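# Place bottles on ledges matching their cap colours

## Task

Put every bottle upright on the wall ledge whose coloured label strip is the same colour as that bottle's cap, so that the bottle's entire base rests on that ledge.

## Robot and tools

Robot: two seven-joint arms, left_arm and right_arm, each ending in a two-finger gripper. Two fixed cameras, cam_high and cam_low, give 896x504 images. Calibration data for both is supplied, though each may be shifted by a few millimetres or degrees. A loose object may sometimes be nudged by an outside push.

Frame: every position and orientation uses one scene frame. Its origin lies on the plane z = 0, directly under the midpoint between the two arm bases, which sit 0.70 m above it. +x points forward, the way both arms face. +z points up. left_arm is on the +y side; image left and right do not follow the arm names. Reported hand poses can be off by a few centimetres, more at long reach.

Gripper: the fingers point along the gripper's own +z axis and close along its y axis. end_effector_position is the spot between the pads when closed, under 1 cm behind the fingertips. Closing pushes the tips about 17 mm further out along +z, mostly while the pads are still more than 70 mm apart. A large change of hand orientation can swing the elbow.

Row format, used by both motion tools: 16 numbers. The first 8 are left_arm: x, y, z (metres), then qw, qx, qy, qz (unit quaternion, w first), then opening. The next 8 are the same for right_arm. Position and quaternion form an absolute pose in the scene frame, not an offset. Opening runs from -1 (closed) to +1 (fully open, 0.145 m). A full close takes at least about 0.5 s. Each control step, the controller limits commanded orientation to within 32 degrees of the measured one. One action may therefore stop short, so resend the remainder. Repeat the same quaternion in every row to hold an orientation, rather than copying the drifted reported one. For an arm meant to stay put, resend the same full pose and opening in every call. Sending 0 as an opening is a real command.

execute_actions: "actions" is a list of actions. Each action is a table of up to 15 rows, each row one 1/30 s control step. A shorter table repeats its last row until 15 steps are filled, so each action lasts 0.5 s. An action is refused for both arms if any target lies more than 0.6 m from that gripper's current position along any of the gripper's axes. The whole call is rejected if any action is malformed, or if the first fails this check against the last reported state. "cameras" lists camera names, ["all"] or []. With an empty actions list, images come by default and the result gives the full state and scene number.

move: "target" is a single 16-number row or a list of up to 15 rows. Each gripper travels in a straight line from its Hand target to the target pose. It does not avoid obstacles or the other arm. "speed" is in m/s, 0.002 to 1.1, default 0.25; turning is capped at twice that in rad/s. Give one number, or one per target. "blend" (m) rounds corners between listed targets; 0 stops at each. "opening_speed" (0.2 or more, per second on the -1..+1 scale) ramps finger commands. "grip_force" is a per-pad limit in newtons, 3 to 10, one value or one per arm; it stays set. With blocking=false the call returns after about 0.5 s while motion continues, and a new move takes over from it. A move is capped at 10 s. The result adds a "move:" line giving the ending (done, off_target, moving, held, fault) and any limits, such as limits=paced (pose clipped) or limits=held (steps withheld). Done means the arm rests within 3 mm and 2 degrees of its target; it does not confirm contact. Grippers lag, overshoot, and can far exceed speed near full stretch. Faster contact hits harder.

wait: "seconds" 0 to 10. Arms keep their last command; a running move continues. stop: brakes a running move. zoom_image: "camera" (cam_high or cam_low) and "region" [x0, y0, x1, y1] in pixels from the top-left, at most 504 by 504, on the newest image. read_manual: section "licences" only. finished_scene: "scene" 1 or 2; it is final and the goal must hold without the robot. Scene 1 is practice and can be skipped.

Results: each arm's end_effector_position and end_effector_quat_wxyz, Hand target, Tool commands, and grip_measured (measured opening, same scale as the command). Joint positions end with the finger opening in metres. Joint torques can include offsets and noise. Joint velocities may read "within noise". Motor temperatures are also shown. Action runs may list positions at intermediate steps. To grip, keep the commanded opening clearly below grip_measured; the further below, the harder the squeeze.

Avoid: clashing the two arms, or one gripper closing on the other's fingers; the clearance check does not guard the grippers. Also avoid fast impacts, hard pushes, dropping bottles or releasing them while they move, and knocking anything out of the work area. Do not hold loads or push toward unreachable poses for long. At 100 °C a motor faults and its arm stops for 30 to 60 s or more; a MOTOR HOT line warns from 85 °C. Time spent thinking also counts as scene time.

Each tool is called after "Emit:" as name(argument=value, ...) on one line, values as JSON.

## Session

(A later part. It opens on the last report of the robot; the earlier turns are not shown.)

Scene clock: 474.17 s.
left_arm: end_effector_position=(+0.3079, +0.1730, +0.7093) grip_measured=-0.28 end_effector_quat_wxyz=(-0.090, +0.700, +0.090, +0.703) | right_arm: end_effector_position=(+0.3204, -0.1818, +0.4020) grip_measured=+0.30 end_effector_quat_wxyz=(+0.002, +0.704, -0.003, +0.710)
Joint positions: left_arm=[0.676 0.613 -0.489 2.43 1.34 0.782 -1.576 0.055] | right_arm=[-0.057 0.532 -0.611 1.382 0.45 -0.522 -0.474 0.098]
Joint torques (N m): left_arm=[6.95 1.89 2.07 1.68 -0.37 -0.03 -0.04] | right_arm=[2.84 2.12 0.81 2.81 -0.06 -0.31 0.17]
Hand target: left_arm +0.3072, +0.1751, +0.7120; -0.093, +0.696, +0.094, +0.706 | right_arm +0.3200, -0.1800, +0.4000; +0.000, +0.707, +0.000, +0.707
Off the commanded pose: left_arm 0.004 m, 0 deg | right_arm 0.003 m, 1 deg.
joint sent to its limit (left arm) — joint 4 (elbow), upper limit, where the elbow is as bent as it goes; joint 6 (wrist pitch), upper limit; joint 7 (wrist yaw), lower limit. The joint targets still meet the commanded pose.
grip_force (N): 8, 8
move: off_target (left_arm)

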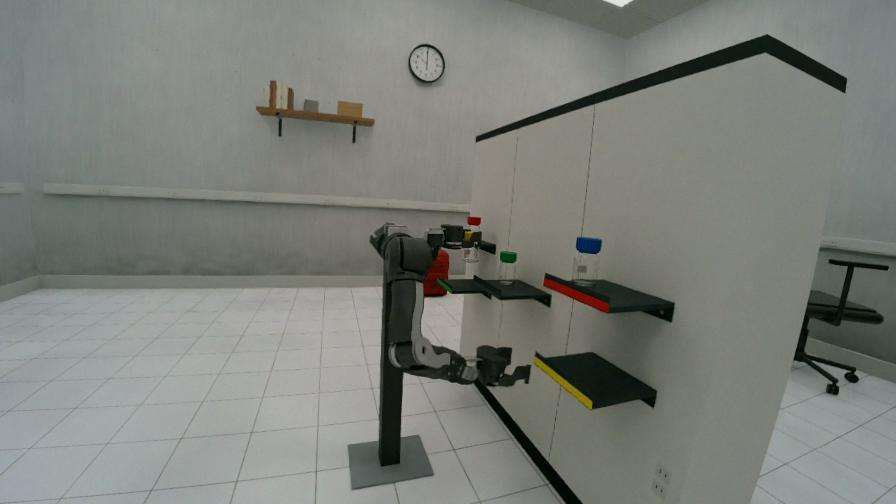

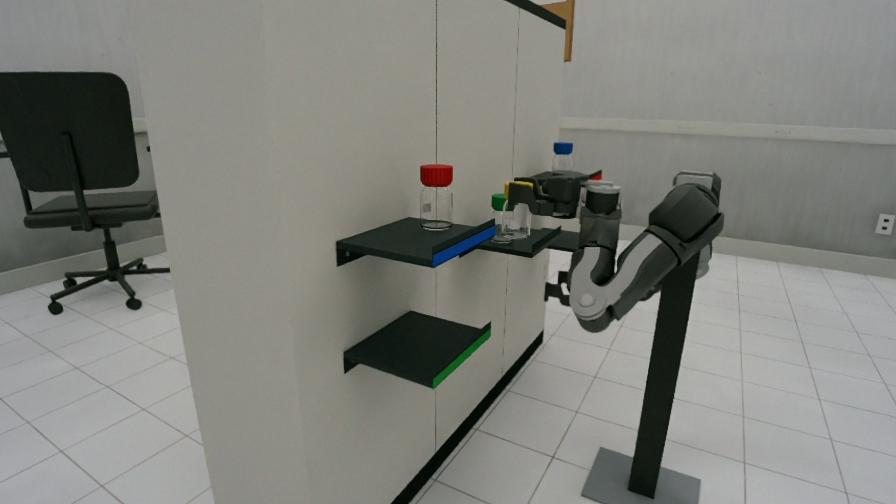

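Emit:
move(target=[[0.308,0.08,0.712,0,0.7071,0,0.7071,-0.6,0.32,-0.18,0.4,0,0.7071,0,0.7071,0.3],[0.308,-0.05,0.712,0,0.7071,0,0.7071,-0.6,0.32,-0.18,0.4,0,0.7071,0,0.7071,0.3]], speed=0.12, blend=[0.03,0], cameras=["all"])

Emit:
zoom_image(camera="cam_low", region=[400, 160, 620, 330])

Emit:
zoom_image(camera="cam_high", region=[400, 210, 560, 310])

Scene clock: 489.27 s.
left_arm: end_effector_position=(+0.3081, -0.0504, +0.7117) grip_measured=-0.28 end_effector_quat_wxyz=(+0.023, +0.687, -0.024, +0.726) | right_arm: end_effector_position=(+0.3204, -0.1818, +0.4020) grip_measured=+0.30 end_effector_quat_wxyz=(+0.002, +0.704, -0.003, +0.710)
Joint positions: left_arm=[0.865 -0.164 -1.052 1.967 0.903 0.752 -1.579 0.055] | right_arm=[-0.057 0.532 -0.611 1.382 0.45 -0.522 -0.474 0.098]
Joint torques (N m): left_arm=[6.63 -2.44 1.39 2.3 -0.41 -0.14 0.03] | right_arm=[2.84 2.15 0.81 2.91 -0.05 -0.31 0.17]
Hand target: left_arm +0.3082, -0.0498, +0.7118; +0.022, +0.686, -0.022, +0.727 | right_arm +0.3200, -0.1800, +0.4000; +0.000, +0.707, +0.000, +0.707
Off the commanded pose: left_arm 0.001 m, 5 deg | right_arm 0.003 m, 1 deg.
joint read past its limit (left arm) — joint 2 (shoulder roll), lower limit.
joint sent to its limit (left arm) — joint 2 (shoulder roll), lower limit; joint 7 (wrist yaw), lower limit. The joint targets are off in orientation, not in position.
grip_force (N): 8, 8
move: off_target (left_arm)

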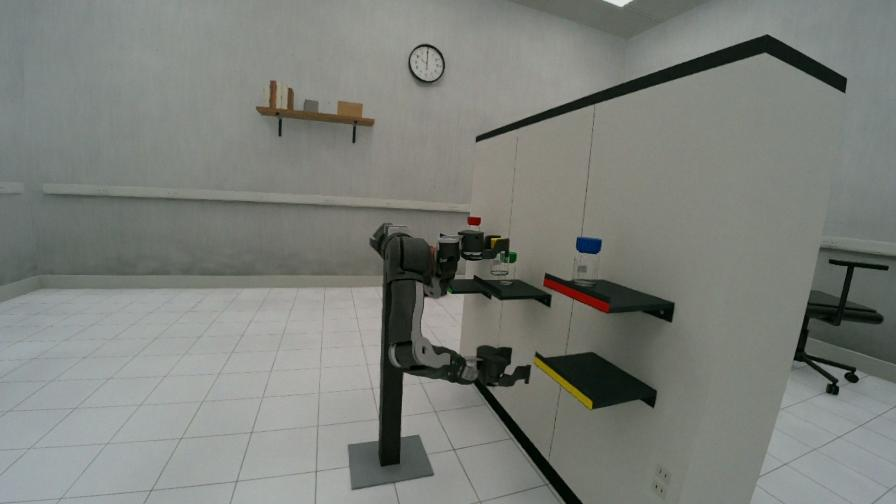

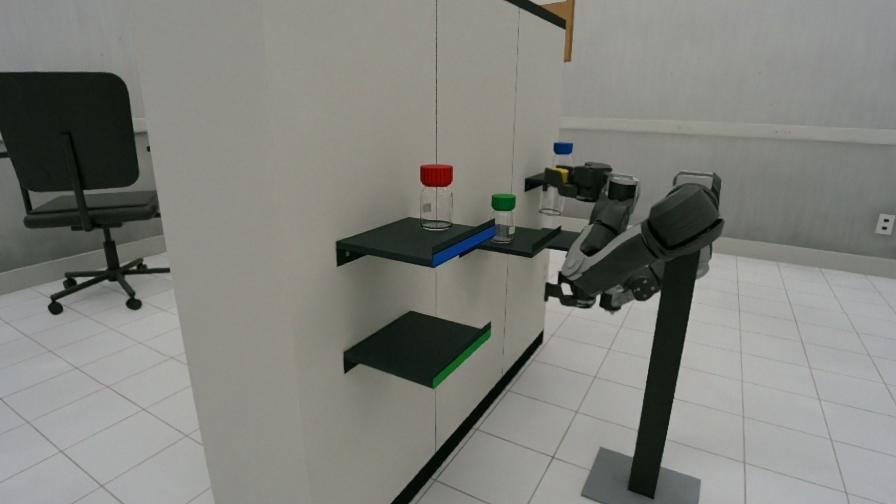

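Scaled by 2.291 from the camera's 896x504 image, which has a finer 1280x720 frame.

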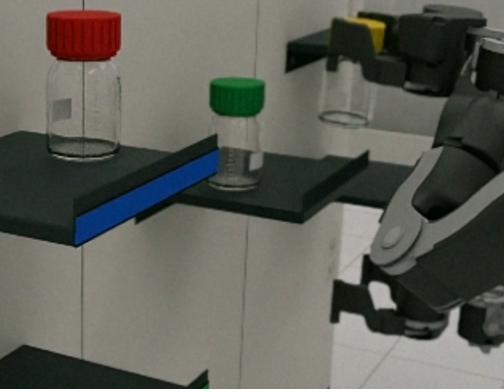

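Scaled by 3.150 from the camera's 896x504 image, which has a finer 1280x720 frame.

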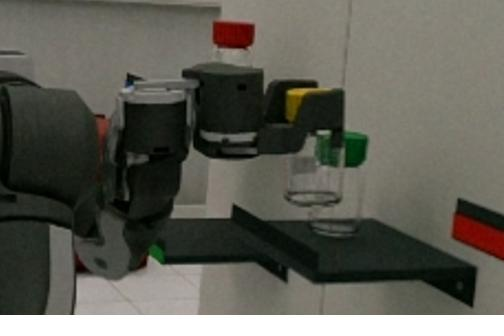

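Emit:
move(target=[0.385,-0.052,0.712,0,0.7071,0,0.7071,-0.6,0.32,-0.18,0.4,0,0.7071,0,0.7071,0.3], speed=0.12, cameras=["all"])

Emit:
zoom_image(camera="cam_low", region=[400, 160, 620, 330])

Emit:
zoom_image(camera="cam_high", region=[420, 210, 580, 310])

Scene clock: 503.20 s.
left_arm: end_effector_position=(+0.3853, -0.0514, +0.7093) grip_measured=-0.28 end_effector_quat_wxyz=(-0.002, +0.710, +0.000, +0.704) | right_arm: end_effector_position=(+0.3204, -0.1818, +0.4020) grip_measured=+0.30 end_effector_quat_wxyz=(+0.002, +0.704, -0.003, +0.710)
Joint positions: left_arm=[1.039 -0.148 -0.954 1.606 0.951 0.62 -1.384 0.055] | right_arm=[-0.057 0.532 -0.611 1.382 0.45 -0.522 -0.474 0.098]
Joint torques (N m): left_arm=[9.72 -2.02 1.78 3.18 -0.46 -0.34 0.2] | right_arm=[2.86 2.07 0.84 2.92 -0.05 -0.27 0.2]
Hand target: left_arm +0.3850, -0.0520, +0.7120; +0.000, +0.707, +0.000, +0.707 | right_arm +0.3200, -0.1800, +0.4000; +0.000, +0.707, +0.000, +0.707
Off the commanded pose: left_arm 0.003 m, 1 deg | right_arm 0.003 m, 1 deg.
grip_force (N): 8, 8
move: done

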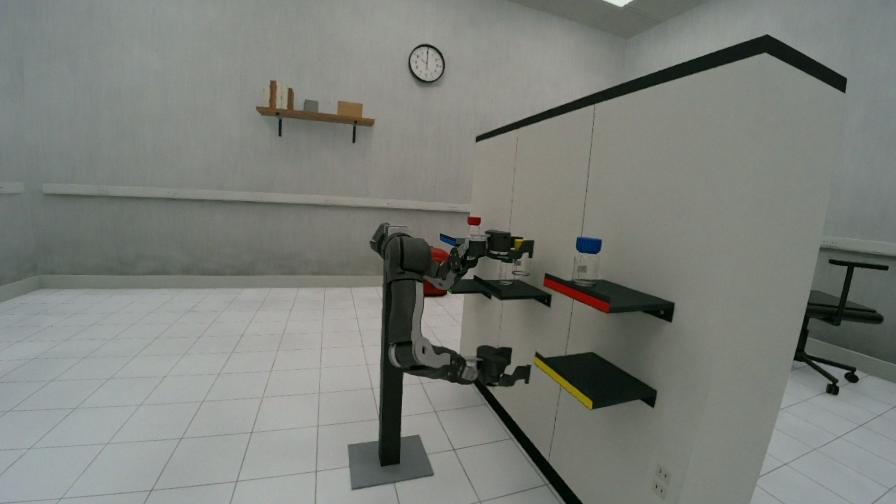

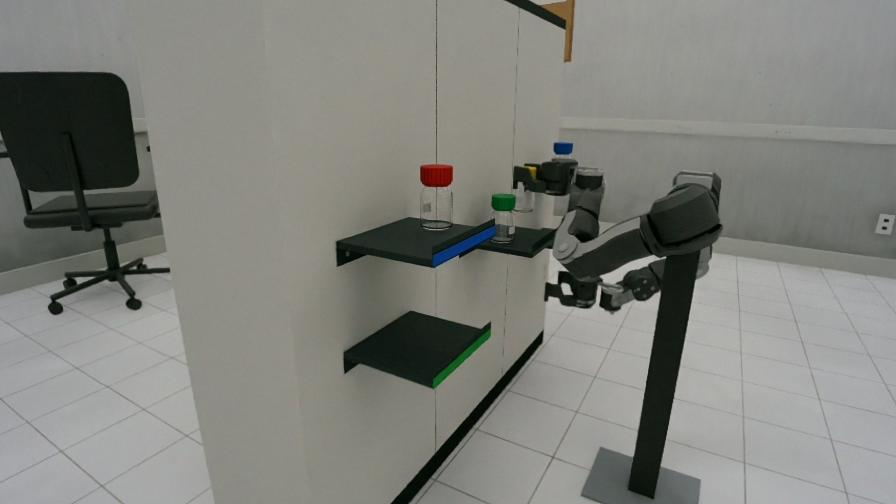

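Scaled by 2.291 from the camera's 896x504 image, which has a finer 1280x720 frame.

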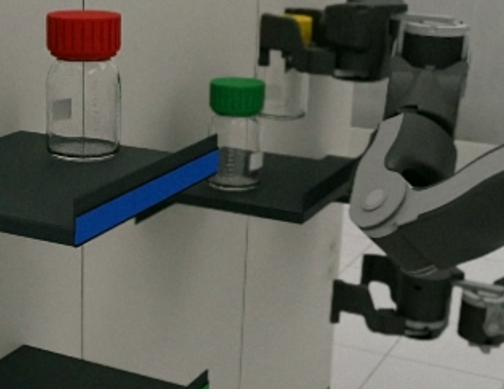

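Scaled by 3.150 from the camera's 896x504 image, which has a finer 1280x720 frame.

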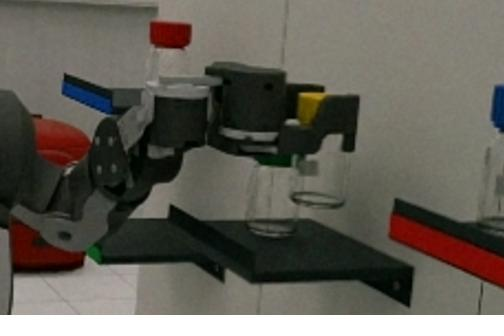

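Emit:
move(target=[[0.39,-0.044,0.712,0,0.7071,0,0.7071,-0.6,0.32,-0.18,0.4,0,0.7071,0,0.7071,0.3],[0.39,-0.044,0.672,0,0.7071,0,0.7071,-0.6,0.32,-0.18,0.4,0,0.7071,0,0.7071,0.3]], speed=0.08, cameras=["all"])

Emit:
zoom_image(camera="cam_low", region=[400, 160, 620, 330])

Emit:
zoom_image(camera="cam_high", region=[460, 230, 560, 310])

Scene clock: 532.90 s.
left_arm: end_effector_position=(+0.3897, -0.0440, +0.6706) grip_measured=-0.28 end_effector_quat_wxyz=(+0.000, +0.710, +0.000, +0.704) | right_arm: end_effector_position=(+0.3204, -0.1818, +0.4020) grip_measured=+0.30 end_effector_quat_wxyz=(+0.002, +0.704, -0.003, +0.710)
Joint positions: left_arm=[0.97 -0.051 -1.048 1.615 0.92 0.481 -1.338 0.055] | right_arm=[-0.057 0.532 -0.611 1.382 0.45 -0.522 -0.474 0.098]
Joint torques (N m): left_arm=[9.32 -1.6 1.55 2.88 -0.56 -0.35 0.2] | right_arm=[2.65 1.91 0.92 2.89 -0.04 -0.3 0.18]
Motor temperatures (°C): left_arm=[29 22 24 22 22 24 21] | right_arm=[22 23 22 21 20 20 21]
Hand target: left_arm +0.3900, -0.0440, +0.6720; +0.000, +0.707, +0.000, +0.707 | right_arm +0.3200, -0.1800, +0.4000; +0.000, +0.707, +0.000, +0.707
Off the commanded pose: left_arm 0.001 m, 1 deg | right_arm 0.003 m, 1 deg.
grip_force (N): 8, 8
move: done

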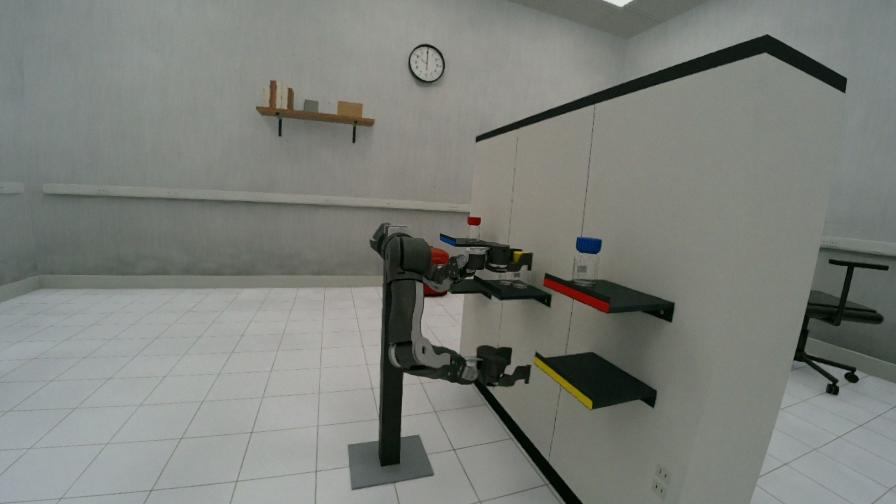

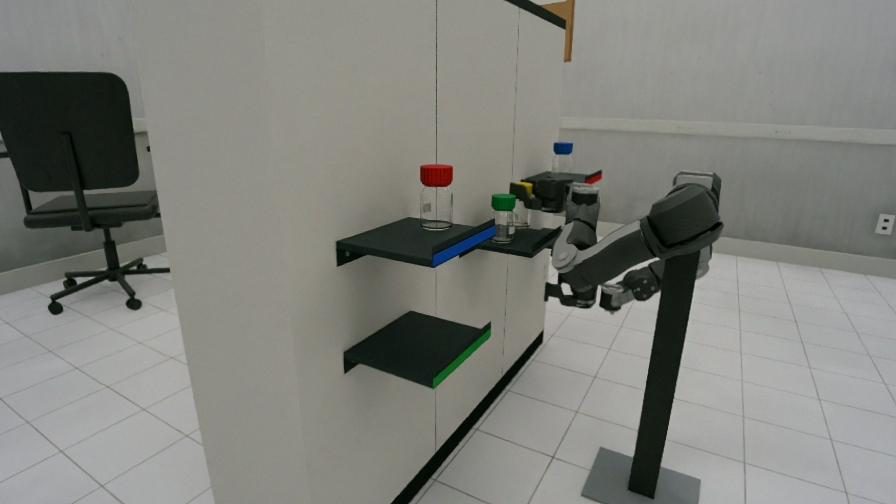

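Scaled by 2.291 from the camera's 896x504 image, which has a finer 1280x720 frame.

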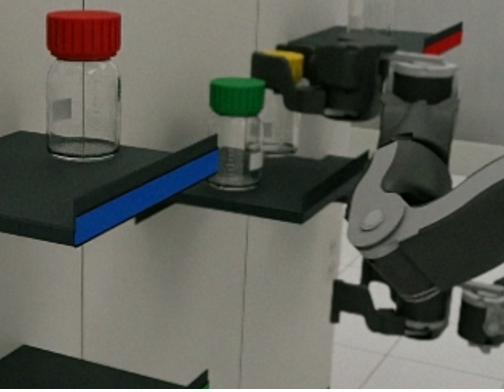

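Scaled by 5.040 from the camera's 896x504 image, which has a finer 1280x720 frame.

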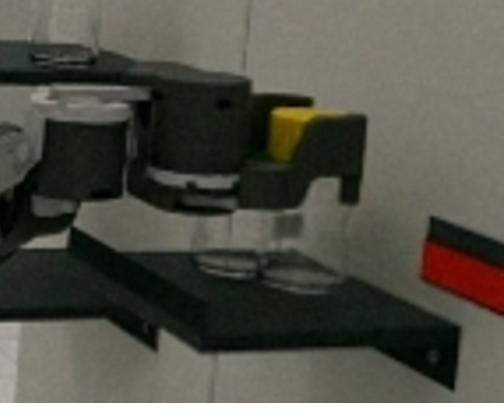

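Emit:
move(target=[0.39,-0.044,0.661,0,0.7071,0,0.7071,-0.6,0.32,-0.18,0.4,0,0.7071,0,0.7071,0.3], speed=0.03)

Emit:
wait(seconds=0.3, cameras=["all"])

Emit:
zoom_image(camera="cam_high", region=[460, 230, 560, 310])

Scene clock: 540.00 s.
left_arm: end_effector_position=(+0.3896, -0.0442, +0.6613) grip_measured=-0.28 end_effector_quat_wxyz=(+0.001, +0.709, +0.000, +0.706) | right_arm: end_effector_position=(+0.3204, -0.1818, +0.4020) grip_measured=+0.30 end_effector_quat_wxyz=(+0.002, +0.704, -0.003, +0.710)
Joint positions: left_arm=[0.963 -0.033 -1.084 1.609 0.916 0.435 -1.337 0.055] | right_arm=[-0.057 0.532 -0.611 1.382 0.45 -0.522 -0.474 0.098]
Joint torques (N m): left_arm=[8.53 -1.49 1.63 2.7 -0.51 -0.35 0.18] | right_arm=[2.76 2.23 0.83 2.86 -0.06 -0.3 0.15]
Hand target: left_arm +0.3900, -0.0440, +0.6610; +0.000, +0.707, +0.000, +0.707 | right_arm +0.3200, -0.1800, +0.4000; +0.000, +0.707, +0.000, +0.707
Off the commanded pose: left_arm 0.001 m, 0 deg | right_arm 0.003 m, 1 deg.
grip_force (N): 8, 8
move: done

Scene clock: 540.30 s.
left_arm: end_effector_position=(+0.3896, -0.0442, +0.6613) grip_measured=-0.28 end_effector_quat_wxyz=(+0.001, +0.709, +0.000, +0.706) | right_arm: end_effector_position=(+0.3204, -0.1818, +0.4020) grip_measured=+0.30 end_effector_quat_wxyz=(+0.002, +0.704, -0.003, +0.710)
Joint positions: left_arm=[0.963 -0.033 -1.084 1.609 0.916 0.435 -1.337 0.055] | right_arm=[-0.057 0.532 -0.611 1.382 0.45 -0.522 -0.474 0.098]
Joint torques (N m): left_arm=[8.56 -1.52 1.63 2.7 -0.51 -0.36 0.18] | right_arm=[2.89 2.07 0.81 2.8 -0.06 -0.3 0.16]
Hand target: left_arm +0.3900, -0.0440, +0.6610; +0.000, +0.707, +0.000, +0.707 | right_arm +0.3200, -0.1800, +0.4000; +0.000, +0.707, +0.000, +0.707
Tool commands: left_gripper/opening=-0.6 right_gripper/opening=+0.3
Off the commanded pose: left_arm 0.001 m, 0 deg | right_arm 0.003 m, 1 deg.
grip_force (N): 8, 8
wait: 0.30 s; at rest by 0.17 s

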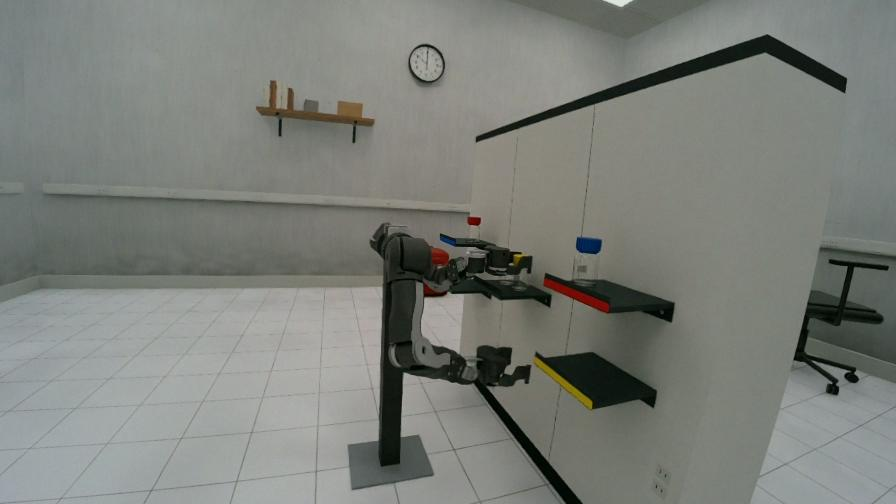

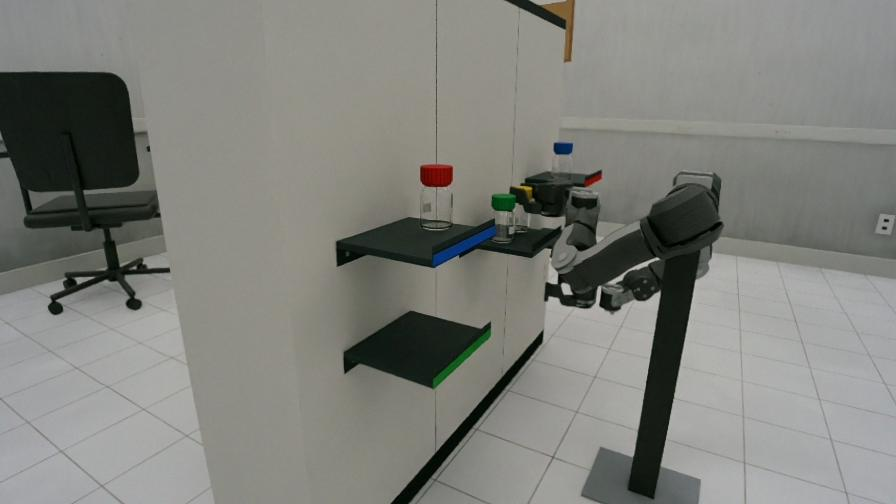

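Scaled by 5.040 from the camera's 896x504 image, which has a finer 1280x720 frame.

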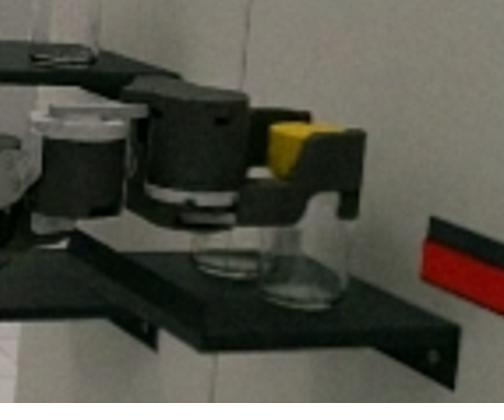

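Emit:
move(target=[0.39,-0.044,0.657,0,0.7071,0,0.7071,-0.6,0.32,-0.18,0.4,0,0.7071,0,0.7071,0.3], speed=0.02)

Emit:
move(target=[0.39,-0.044,0.653,0,0.7071,0,0.7071,-0.6,0.32,-0.18,0.4,0,0.7071,0,0.7071,0.3], speed=0.02)

Emit:
zoom_image(camera="cam_high", region=[460, 230, 560, 310])

Scene clock: 548.70 s.
left_arm: end_effector_position=(+0.3896, -0.0443, +0.6578) grip_measured=-0.28 end_effector_quat_wxyz=(+0.001, +0.708, +0.000, +0.706) | right_arm: end_effector_position=(+0.3204, -0.1818, +0.4020) grip_measured=+0.30 end_effector_quat_wxyz=(+0.002, +0.704, -0.003, +0.710)
Joint positions: left_arm=[0.962 -0.025 -1.1 1.606 0.918 0.416 -1.337 0.055] | right_arm=[-0.057 0.532 -0.611 1.382 0.45 -0.522 -0.474 0.098]
Joint torques (N m): left_arm=[8.27 -1.6 1.66 2.65 -0.54 -0.37 0.16] | right_arm=[2.86 2.15 0.79 2.93 -0.07 -0.28 0.19]
Hand target: left_arm +0.3900, -0.0440, +0.6569; +0.000, +0.707, +0.000, +0.707 | right_arm +0.3200, -0.1800, +0.4000; +0.000, +0.707, +0.000, +0.707
Off the commanded pose: left_arm 0.001 m, 0 deg | right_arm 0.003 m, 1 deg.
grip_force (N): 8, 8
move: done

Scene clock: 549.40 s.
left_arm: end_effector_position=(+0.3895, -0.0441, +0.6564) grip_measured=-0.28 end_effector_quat_wxyz=(+0.001, +0.705, +0.002, +0.709) | right_arm: end_effector_position=(+0.3204, -0.1818, +0.4020) grip_measured=+0.30 end_effector_quat_wxyz=(+0.002, +0.704, -0.003, +0.710)
Joint positions: left_arm=[0.962 -0.02 -1.111 1.604 0.913 0.398 -1.337 0.055] | right_arm=[-0.057 0.532 -0.611 1.382 0.45 -0.522 -0.474 0.098]
Joint torques (N m): left_arm=[7.4 -1.41 1.42 2.36 -0.4 -0.3 0.19] | right_arm=[2.73 2.1 0.8 2.85 -0.06 -0.3 0.19]
Hand target: left_arm +0.3899, -0.0441, +0.6530; +0.000, +0.707, +0.000, +0.707 | right_arm +0.3200, -0.1800, +0.4000; +0.000, +0.707, +0.000, +0.707
Off the commanded pose: left_arm 0.003 m, 0 deg | right_arm 0.003 m, 1 deg.
grip_force (N): 8, 8
move: done

Scaled by 5.040 from the camera's 896x504 image, which has a finer 1280x720 frame.
This view is cut from an older image: the scene may have changed since it was taken.

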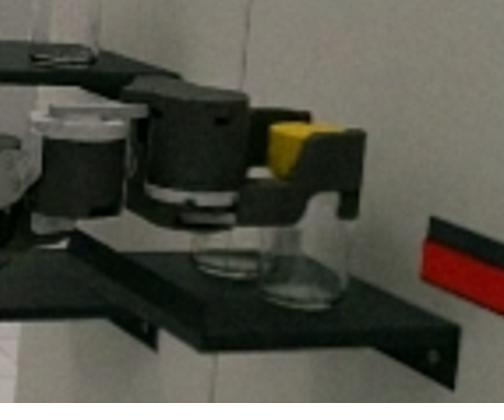

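Emit:
move(target=[[0.39,-0.044,0.655,0,0.7071,0,0.7071,0.05,0.32,-0.18,0.4,0,0.7071,0,0.7071,0.3],[0.305,-0.044,0.656,0,0.7071,0,0.7071,0.05,0.32,-0.18,0.4,0,0.7071,0,0.7071,0.3]], speed=0.1, opening_speed=0.6, cameras=["all"])

Emit:
zoom_image(camera="cam_high", region=[460, 230, 560, 310])

Emit:
zoom_image(camera="cam_low", region=[400, 160, 620, 330])

Scene clock: 559.83 s.
left_arm: end_effector_position=(+0.3046, -0.0454, +0.6560) grip_measured=+0.05 end_effector_quat_wxyz=(+0.003, +0.707, -0.002, +0.707) | right_arm: end_effector_position=(+0.3204, -0.1818, +0.4020) grip_measured=+0.30 end_effector_quat_wxyz=(+0.002, +0.704, -0.003, +0.710)
Joint positions: left_arm=[0.715 -0.098 -1.162 1.941 0.777 0.614 -1.576 0.079] | right_arm=[-0.057 0.532 -0.611 1.382 0.45 -0.522 -0.474 0.098]
Joint torques (N m): left_arm=[6.03 -2.7 1.8 3.15 -0.38 0.02 -0.03] | right_arm=[2.81 2.02 0.8 2.88 -0.08 -0.32 0.18]
Hand target: left_arm +0.3050, -0.0440, +0.6559; +0.000, +0.707, +0.000, +0.707 | right_arm +0.3200, -0.1800, +0.4000; +0.000, +0.707, +0.000, +0.707
Off the commanded pose: left_arm 0.001 m, 0 deg | right_arm 0.003 m, 1 deg.
joint sent to its limit (left arm) — joint 7 (wrist yaw), lower limit. The joint targets still meet the commanded pose.
grip_force (N): 8, 8
move: done

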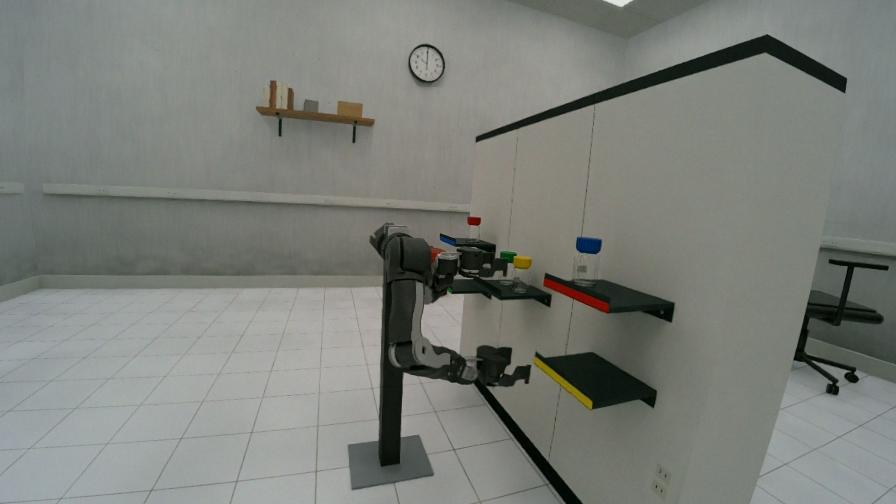

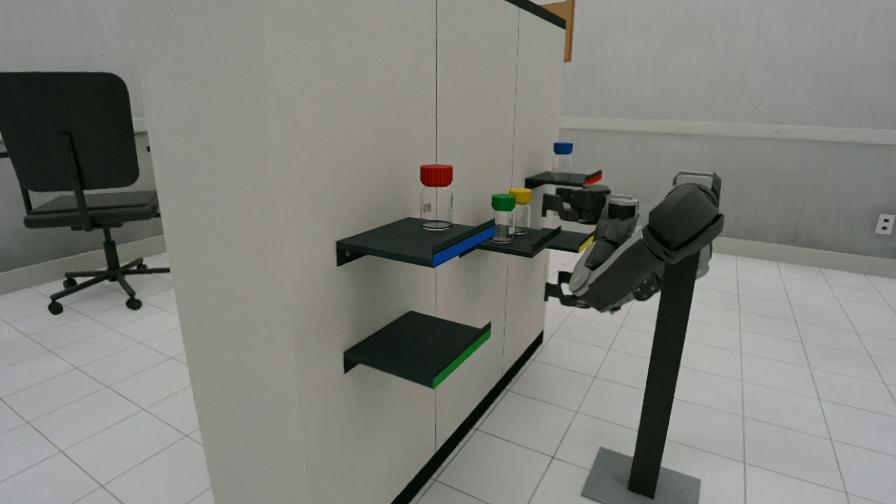

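Scaled by 5.040 from the camera's 896x504 image, which has a finer 1280x720 frame.

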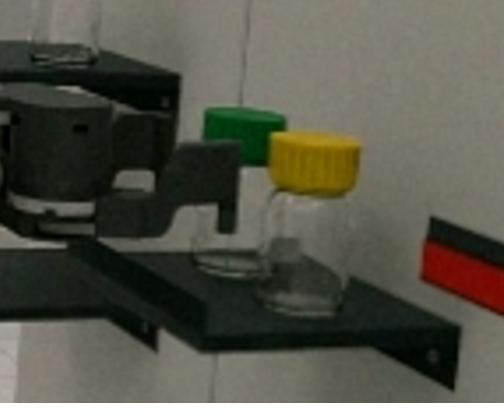

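Scaled by 2.291 from the camera's 896x504 image, which has a finer 1280x720 frame.

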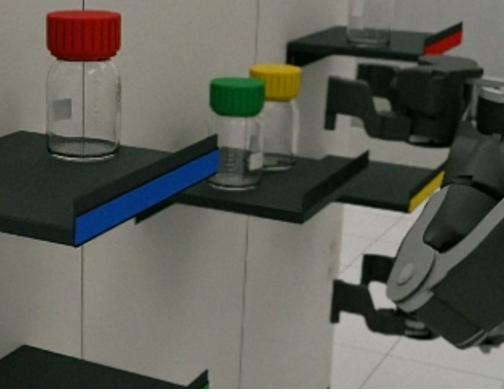

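Emit:
move(target=[[0.300,0.08,0.66,0,0.7071,0,0.7071,0.05,0.32,-0.18,0.4,0,0.7071,0,0.7071,0.6],[0.295,0.18,0.63,-0.0923,0.701,0.0923,0.701,0.05,0.315,-0.18,0.55,0,0.7071,0,0.7071,0.6],[0.26,0.28,0.562,-0.183,0.683,0.183,0.683,0.6,0.31,-0.175,0.665,0,0.7071,0,0.7071,0.6]], speed=0.15, blend=[0.03,0.03,0], cameras=["all"])

Scene clock: 580.03 s.
left_arm: end_effector_position=(+0.2601, +0.2792, +0.5617) grip_measured=+0.60 end_effector_quat_wxyz=(-0.182, +0.684, +0.182, +0.682) | right_arm: end_effector_position=(+0.3099, -0.1744, +0.6660) grip_measured=+0.60 end_effector_quat_wxyz=(-0.002, +0.705, +0.001, +0.709)
Joint positions: left_arm=[-0.217 1.18 -0.51 2.267 0.783 -0.246 -1.381 0.119] | right_arm=[0.209 0.864 -0.233 2.433 1.098 0.522 -0.889 0.119]
Joint torques (N m): left_arm=[2.57 4.6 2.09 3.29 -0.44 -0.27 0.04] | right_arm=[2.94 2.94 2.21 1.76 -0.25 -0.16 -0.18]
Hand target: left_arm +0.2601, +0.2800, +0.5621; -0.183, +0.683, +0.183, +0.683 | right_arm +0.3100, -0.1750, +0.6650; +0.000, +0.707, +0.000, +0.707
Off the commanded pose: left_arm 0.001 m, 0 deg | right_arm 0.001 m, 0 deg.
grip_force (N): 8, 8
move: done; blend cut to 0 m at target 1

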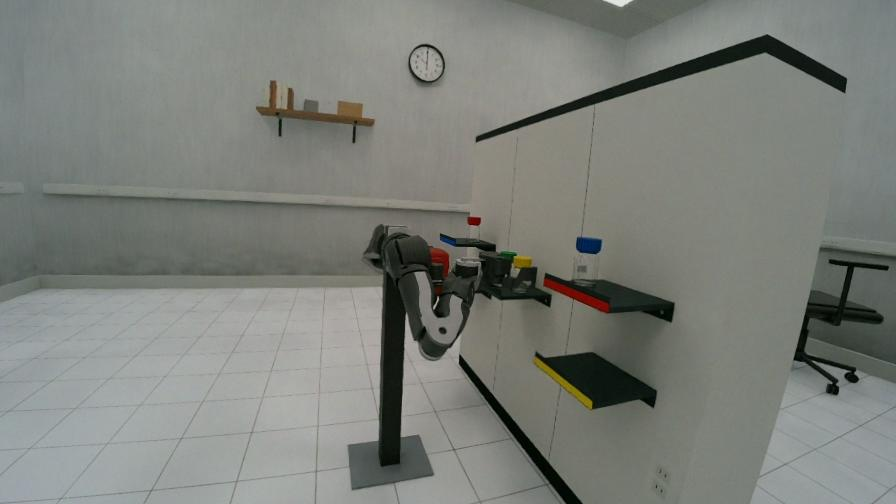

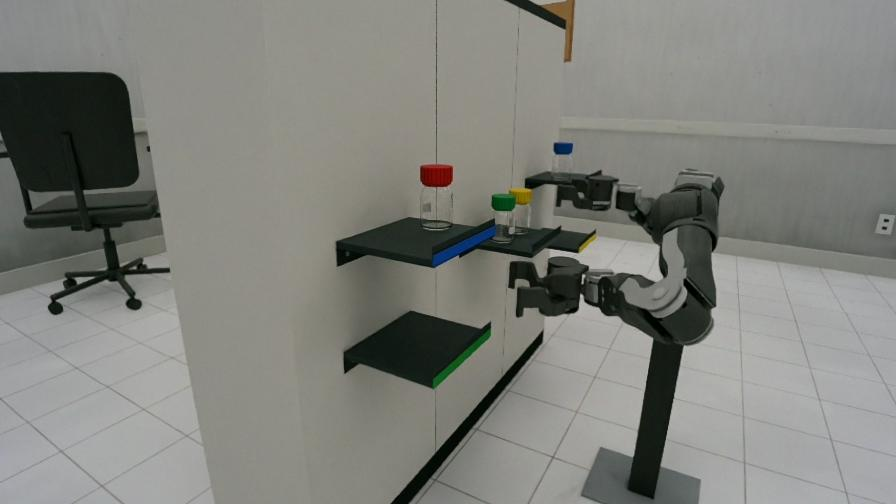

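Emit:
move(target=[0.26,0.28,0.562,-0.183,0.683,0.183,0.683,0.6,0.305,-0.048,0.66,0,0.7071,0,0.7071,0.1], speed=0.15, cameras=["all"])

Emit:
zoom_image(camera="cam_high", region=[460, 230, 560, 310])

Emit:
zoom_image(camera="cam_low", region=[470, 150, 620, 270])

Scene clock: 589.10 s.
left_arm: end_effector_position=(+0.2601, +0.2792, +0.5617) grip_measured=+0.60 end_effector_quat_wxyz=(-0.182, +0.684, +0.182, +0.682) | right_arm: end_effector_position=(+0.3049, -0.0470, +0.6596) grip_measured=+0.10 end_effector_quat_wxyz=(-0.004, +0.708, +0.001, +0.707)
Joint positions: left_arm=[-0.217 1.18 -0.51 2.267 0.783 -0.246 -1.381 0.119] | right_arm=[0.53 0.22 -0.881 2.289 0.781 0.755 -1.354 0.083]
Joint torques (N m): left_arm=[2.57 4.58 2.09 3.29 -0.43 -0.27 0.04] | right_arm=[4.13 -1.28 1.65 2.28 -0.43 0.05 -0.14]
Hand target: left_arm +0.2601, +0.2800, +0.5621; -0.183, +0.683, +0.183, +0.683 | right_arm +0.3050, -0.0480, +0.6600; +0.000, +0.707, +0.000, +0.707
Off the commanded pose: left_arm 0.001 m, 0 deg | right_arm 0.001 m, 0 deg.
grip_force (N): 8, 8
move: done

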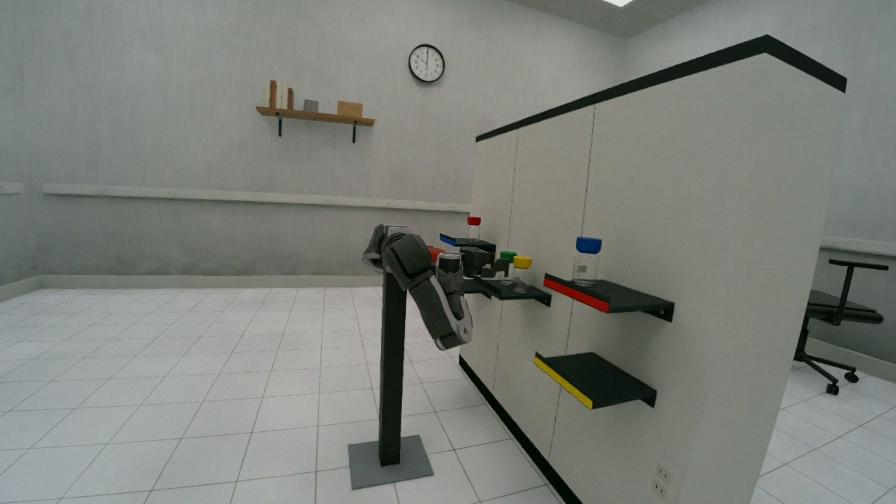

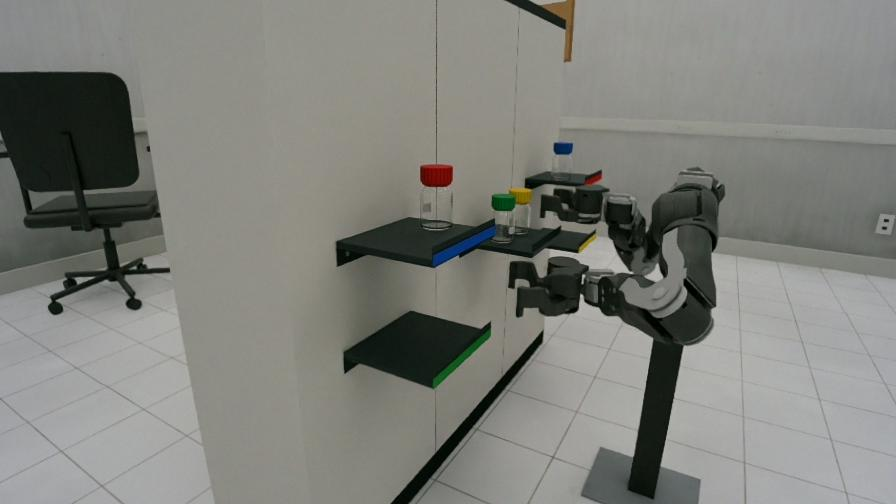

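Scaled by 5.040 from the camera's 896x504 image, which has a finer 1280x720 frame.

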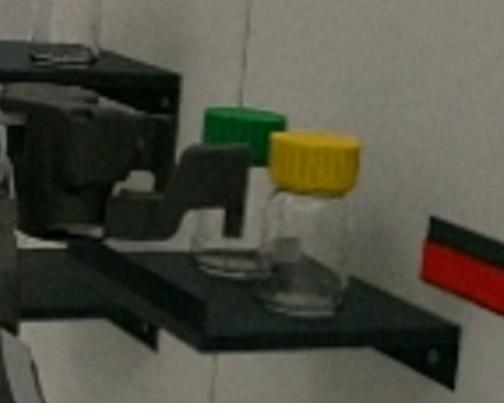

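Scaled by 3.360 from the camera's 896x504 image, which has a finer 1280x720 frame.

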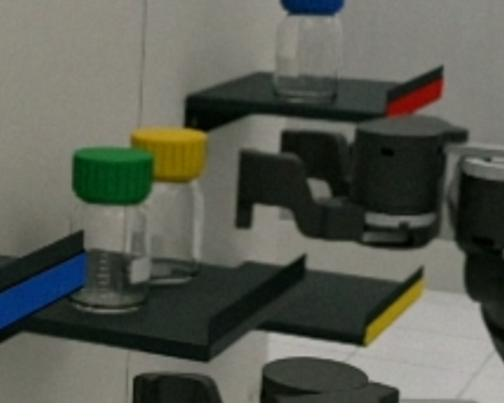

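Emit:
move(target=[[0.26,0.28,0.562,-0.183,0.683,0.183,0.683,0.6,0.386,-0.047,0.66,0,0.7071,0,0.7071,0.1],[0.26,0.28,0.562,-0.183,0.683,0.183,0.683,0.6,0.386,-0.047,0.66,0,0.7071,0,0.7071,-0.6]], speed=0.1, opening_speed=0.8, cameras=["all"])

Emit:
zoom_image(camera="cam_high", region=[460, 230, 560, 310])

Emit:
zoom_image(camera="cam_low", region=[470, 150, 620, 270])

Scene clock: 601.33 s.
left_arm: end_effector_position=(+0.2601, +0.2792, +0.5617) grip_measured=+0.60 end_effector_quat_wxyz=(-0.182, +0.684, +0.182, +0.682) | right_arm: end_effector_position=(+0.3860, -0.0477, +0.6591) grip_measured=-0.27 end_effector_quat_wxyz=(+0.004, +0.708, +0.000, +0.706)
Joint positions: left_arm=[-0.217 1.18 -0.51 2.267 0.783 -0.246 -1.381 0.119] | right_arm=[0.74 0.25 -0.813 1.922 0.833 0.597 -1.12 0.055]
Joint torques (N m): left_arm=[2.57 4.6 2.09 3.3 -0.43 -0.27 0.05] | right_arm=[5.76 -0.8 2.84 2.71 -0.28 -0.31 0.17]
Hand target: left_arm +0.2601, +0.2800, +0.5621; -0.183, +0.683, +0.183, +0.683 | right_arm +0.3860, -0.0470, +0.6601; +0.000, +0.707, +0.000, +0.707
Off the commanded pose: left_arm 0.001 m, 0 deg | right_arm 0.001 m, 0 deg.
grip_force (N): 8, 8
move: done

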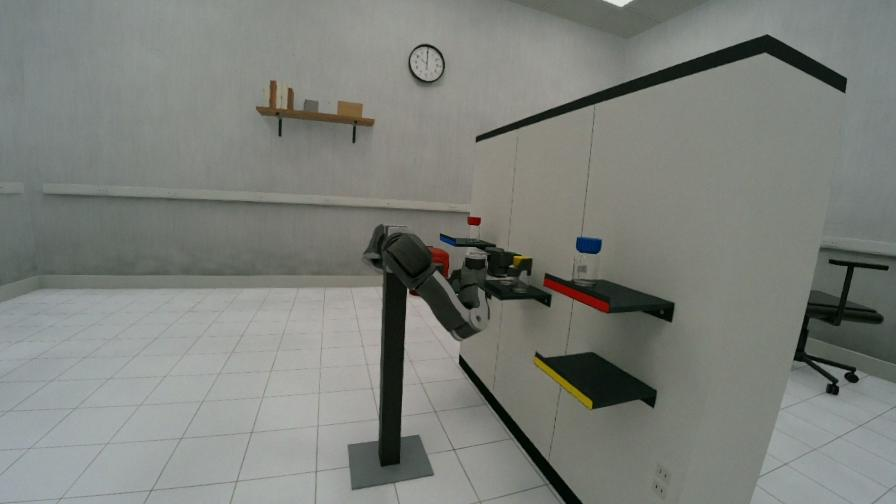

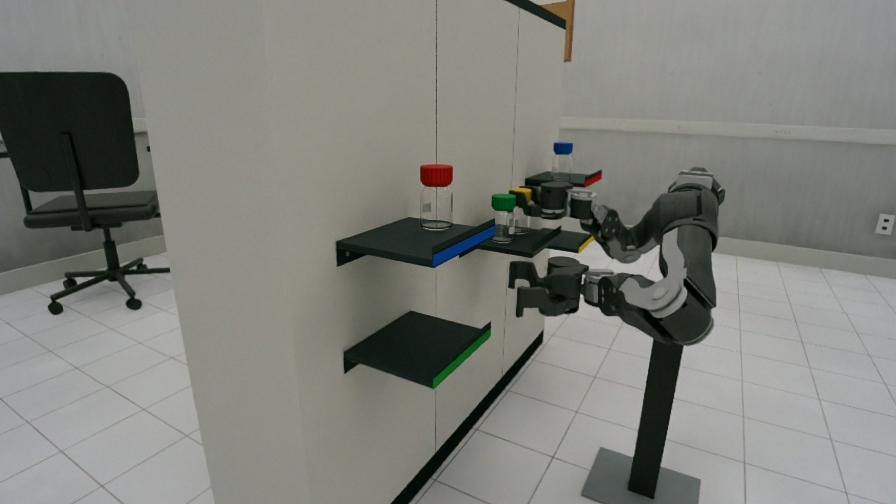

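Scaled by 5.040 from the camera's 896x504 image, which has a finer 1280x720 frame.

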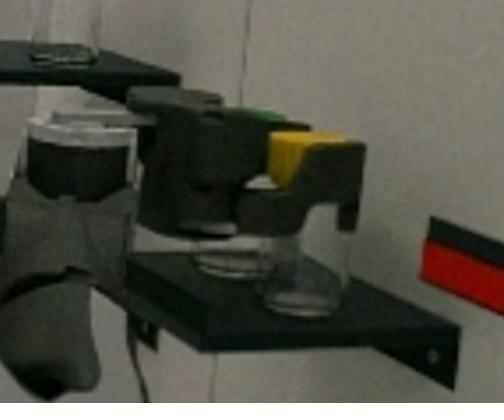

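Scaled by 3.360 from the camera's 896x504 image, which has a finer 1280x720 frame.

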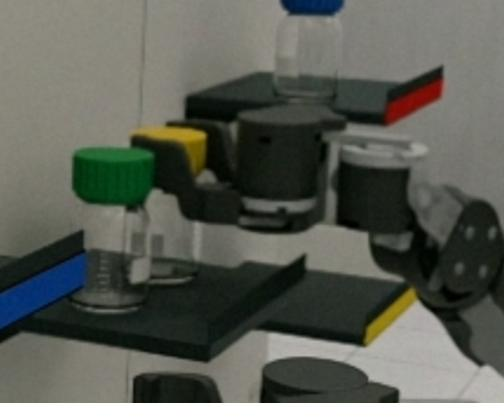

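Emit:
move(target=[[0.26,0.28,0.562,-0.183,0.683,0.183,0.683,0.6,0.386,-0.047,0.712,0,0.7071,0,0.7071,-0.6],[0.26,0.28,0.562,-0.183,0.683,0.183,0.683,0.6,0.308,-0.05,0.712,0,0.7071,0,0.7071,-0.6],[0.26,0.28,0.562,-0.183,0.683,0.183,0.683,0.6,0.305,-0.175,0.712,0.0923,0.701,-0.0923,0.701,-0.6],[0.26,0.28,0.562,-0.183,0.683,0.183,0.683,0.6,0.295,-0.19,0.62,0.13,0.695,-0.13,0.695,-0.6],[0.26,0.28,0.562,-0.183,0.683,0.183,0.683,0.6,0.26,-0.28,0.606,0.183,0.683,-0.183,0.683,-0.6]], speed=0.15, blend=[0.01,0.02,0.02,0.02,0], cameras=["all"])

Scene clock: 625.63 s.
left_arm: end_effector_position=(+0.2601, +0.2792, +0.5617) grip_measured=+0.60 end_effector_quat_wxyz=(-0.182, +0.684, +0.182, +0.682) | right_arm: end_effector_position=(+0.2591, -0.2806, +0.6029) grip_measured=-0.27 end_effector_quat_wxyz=(+0.185, +0.688, -0.185, +0.677)
Joint positions: left_arm=[-0.217 1.18 -0.51 2.267 0.783 -0.246 -1.381 0.119] | right_arm=[-0.301 1.238 -0.244 2.41 0.955 -0.099 -1.392 0.055]
Joint torques (N m): left_arm=[2.57 4.6 2.09 3.29 -0.44 -0.27 0.04] | right_arm=[2.12 5.37 3.32 2.54 -0.73 -0.22 0.17]
Motor temperatures (°C): left_arm=[24 23 25 22 22 24 21] | right_arm=[23 23 23 21 20 20 21]
Hand target: left_arm +0.2601, +0.2800, +0.5621; -0.183, +0.683, +0.183, +0.683 | right_arm +0.2600, -0.2800, +0.6060; +0.183, +0.683, -0.183, +0.683
Off the commanded pose: left_arm 0.001 m, 0 deg | right_arm 0.003 m, 1 deg.
grip_force (N): 8, 8
move: done

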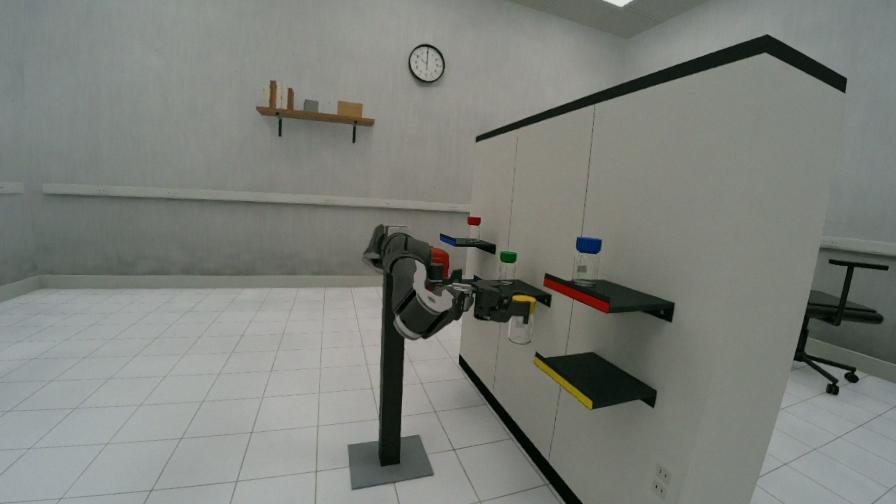

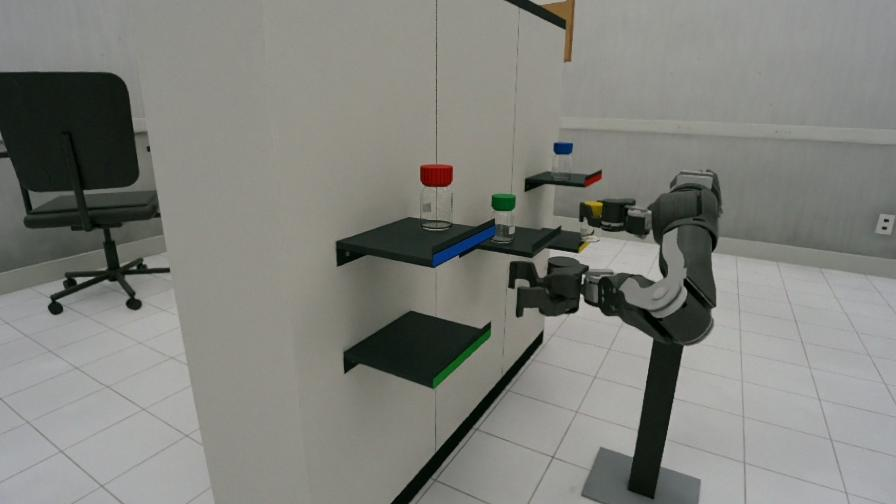

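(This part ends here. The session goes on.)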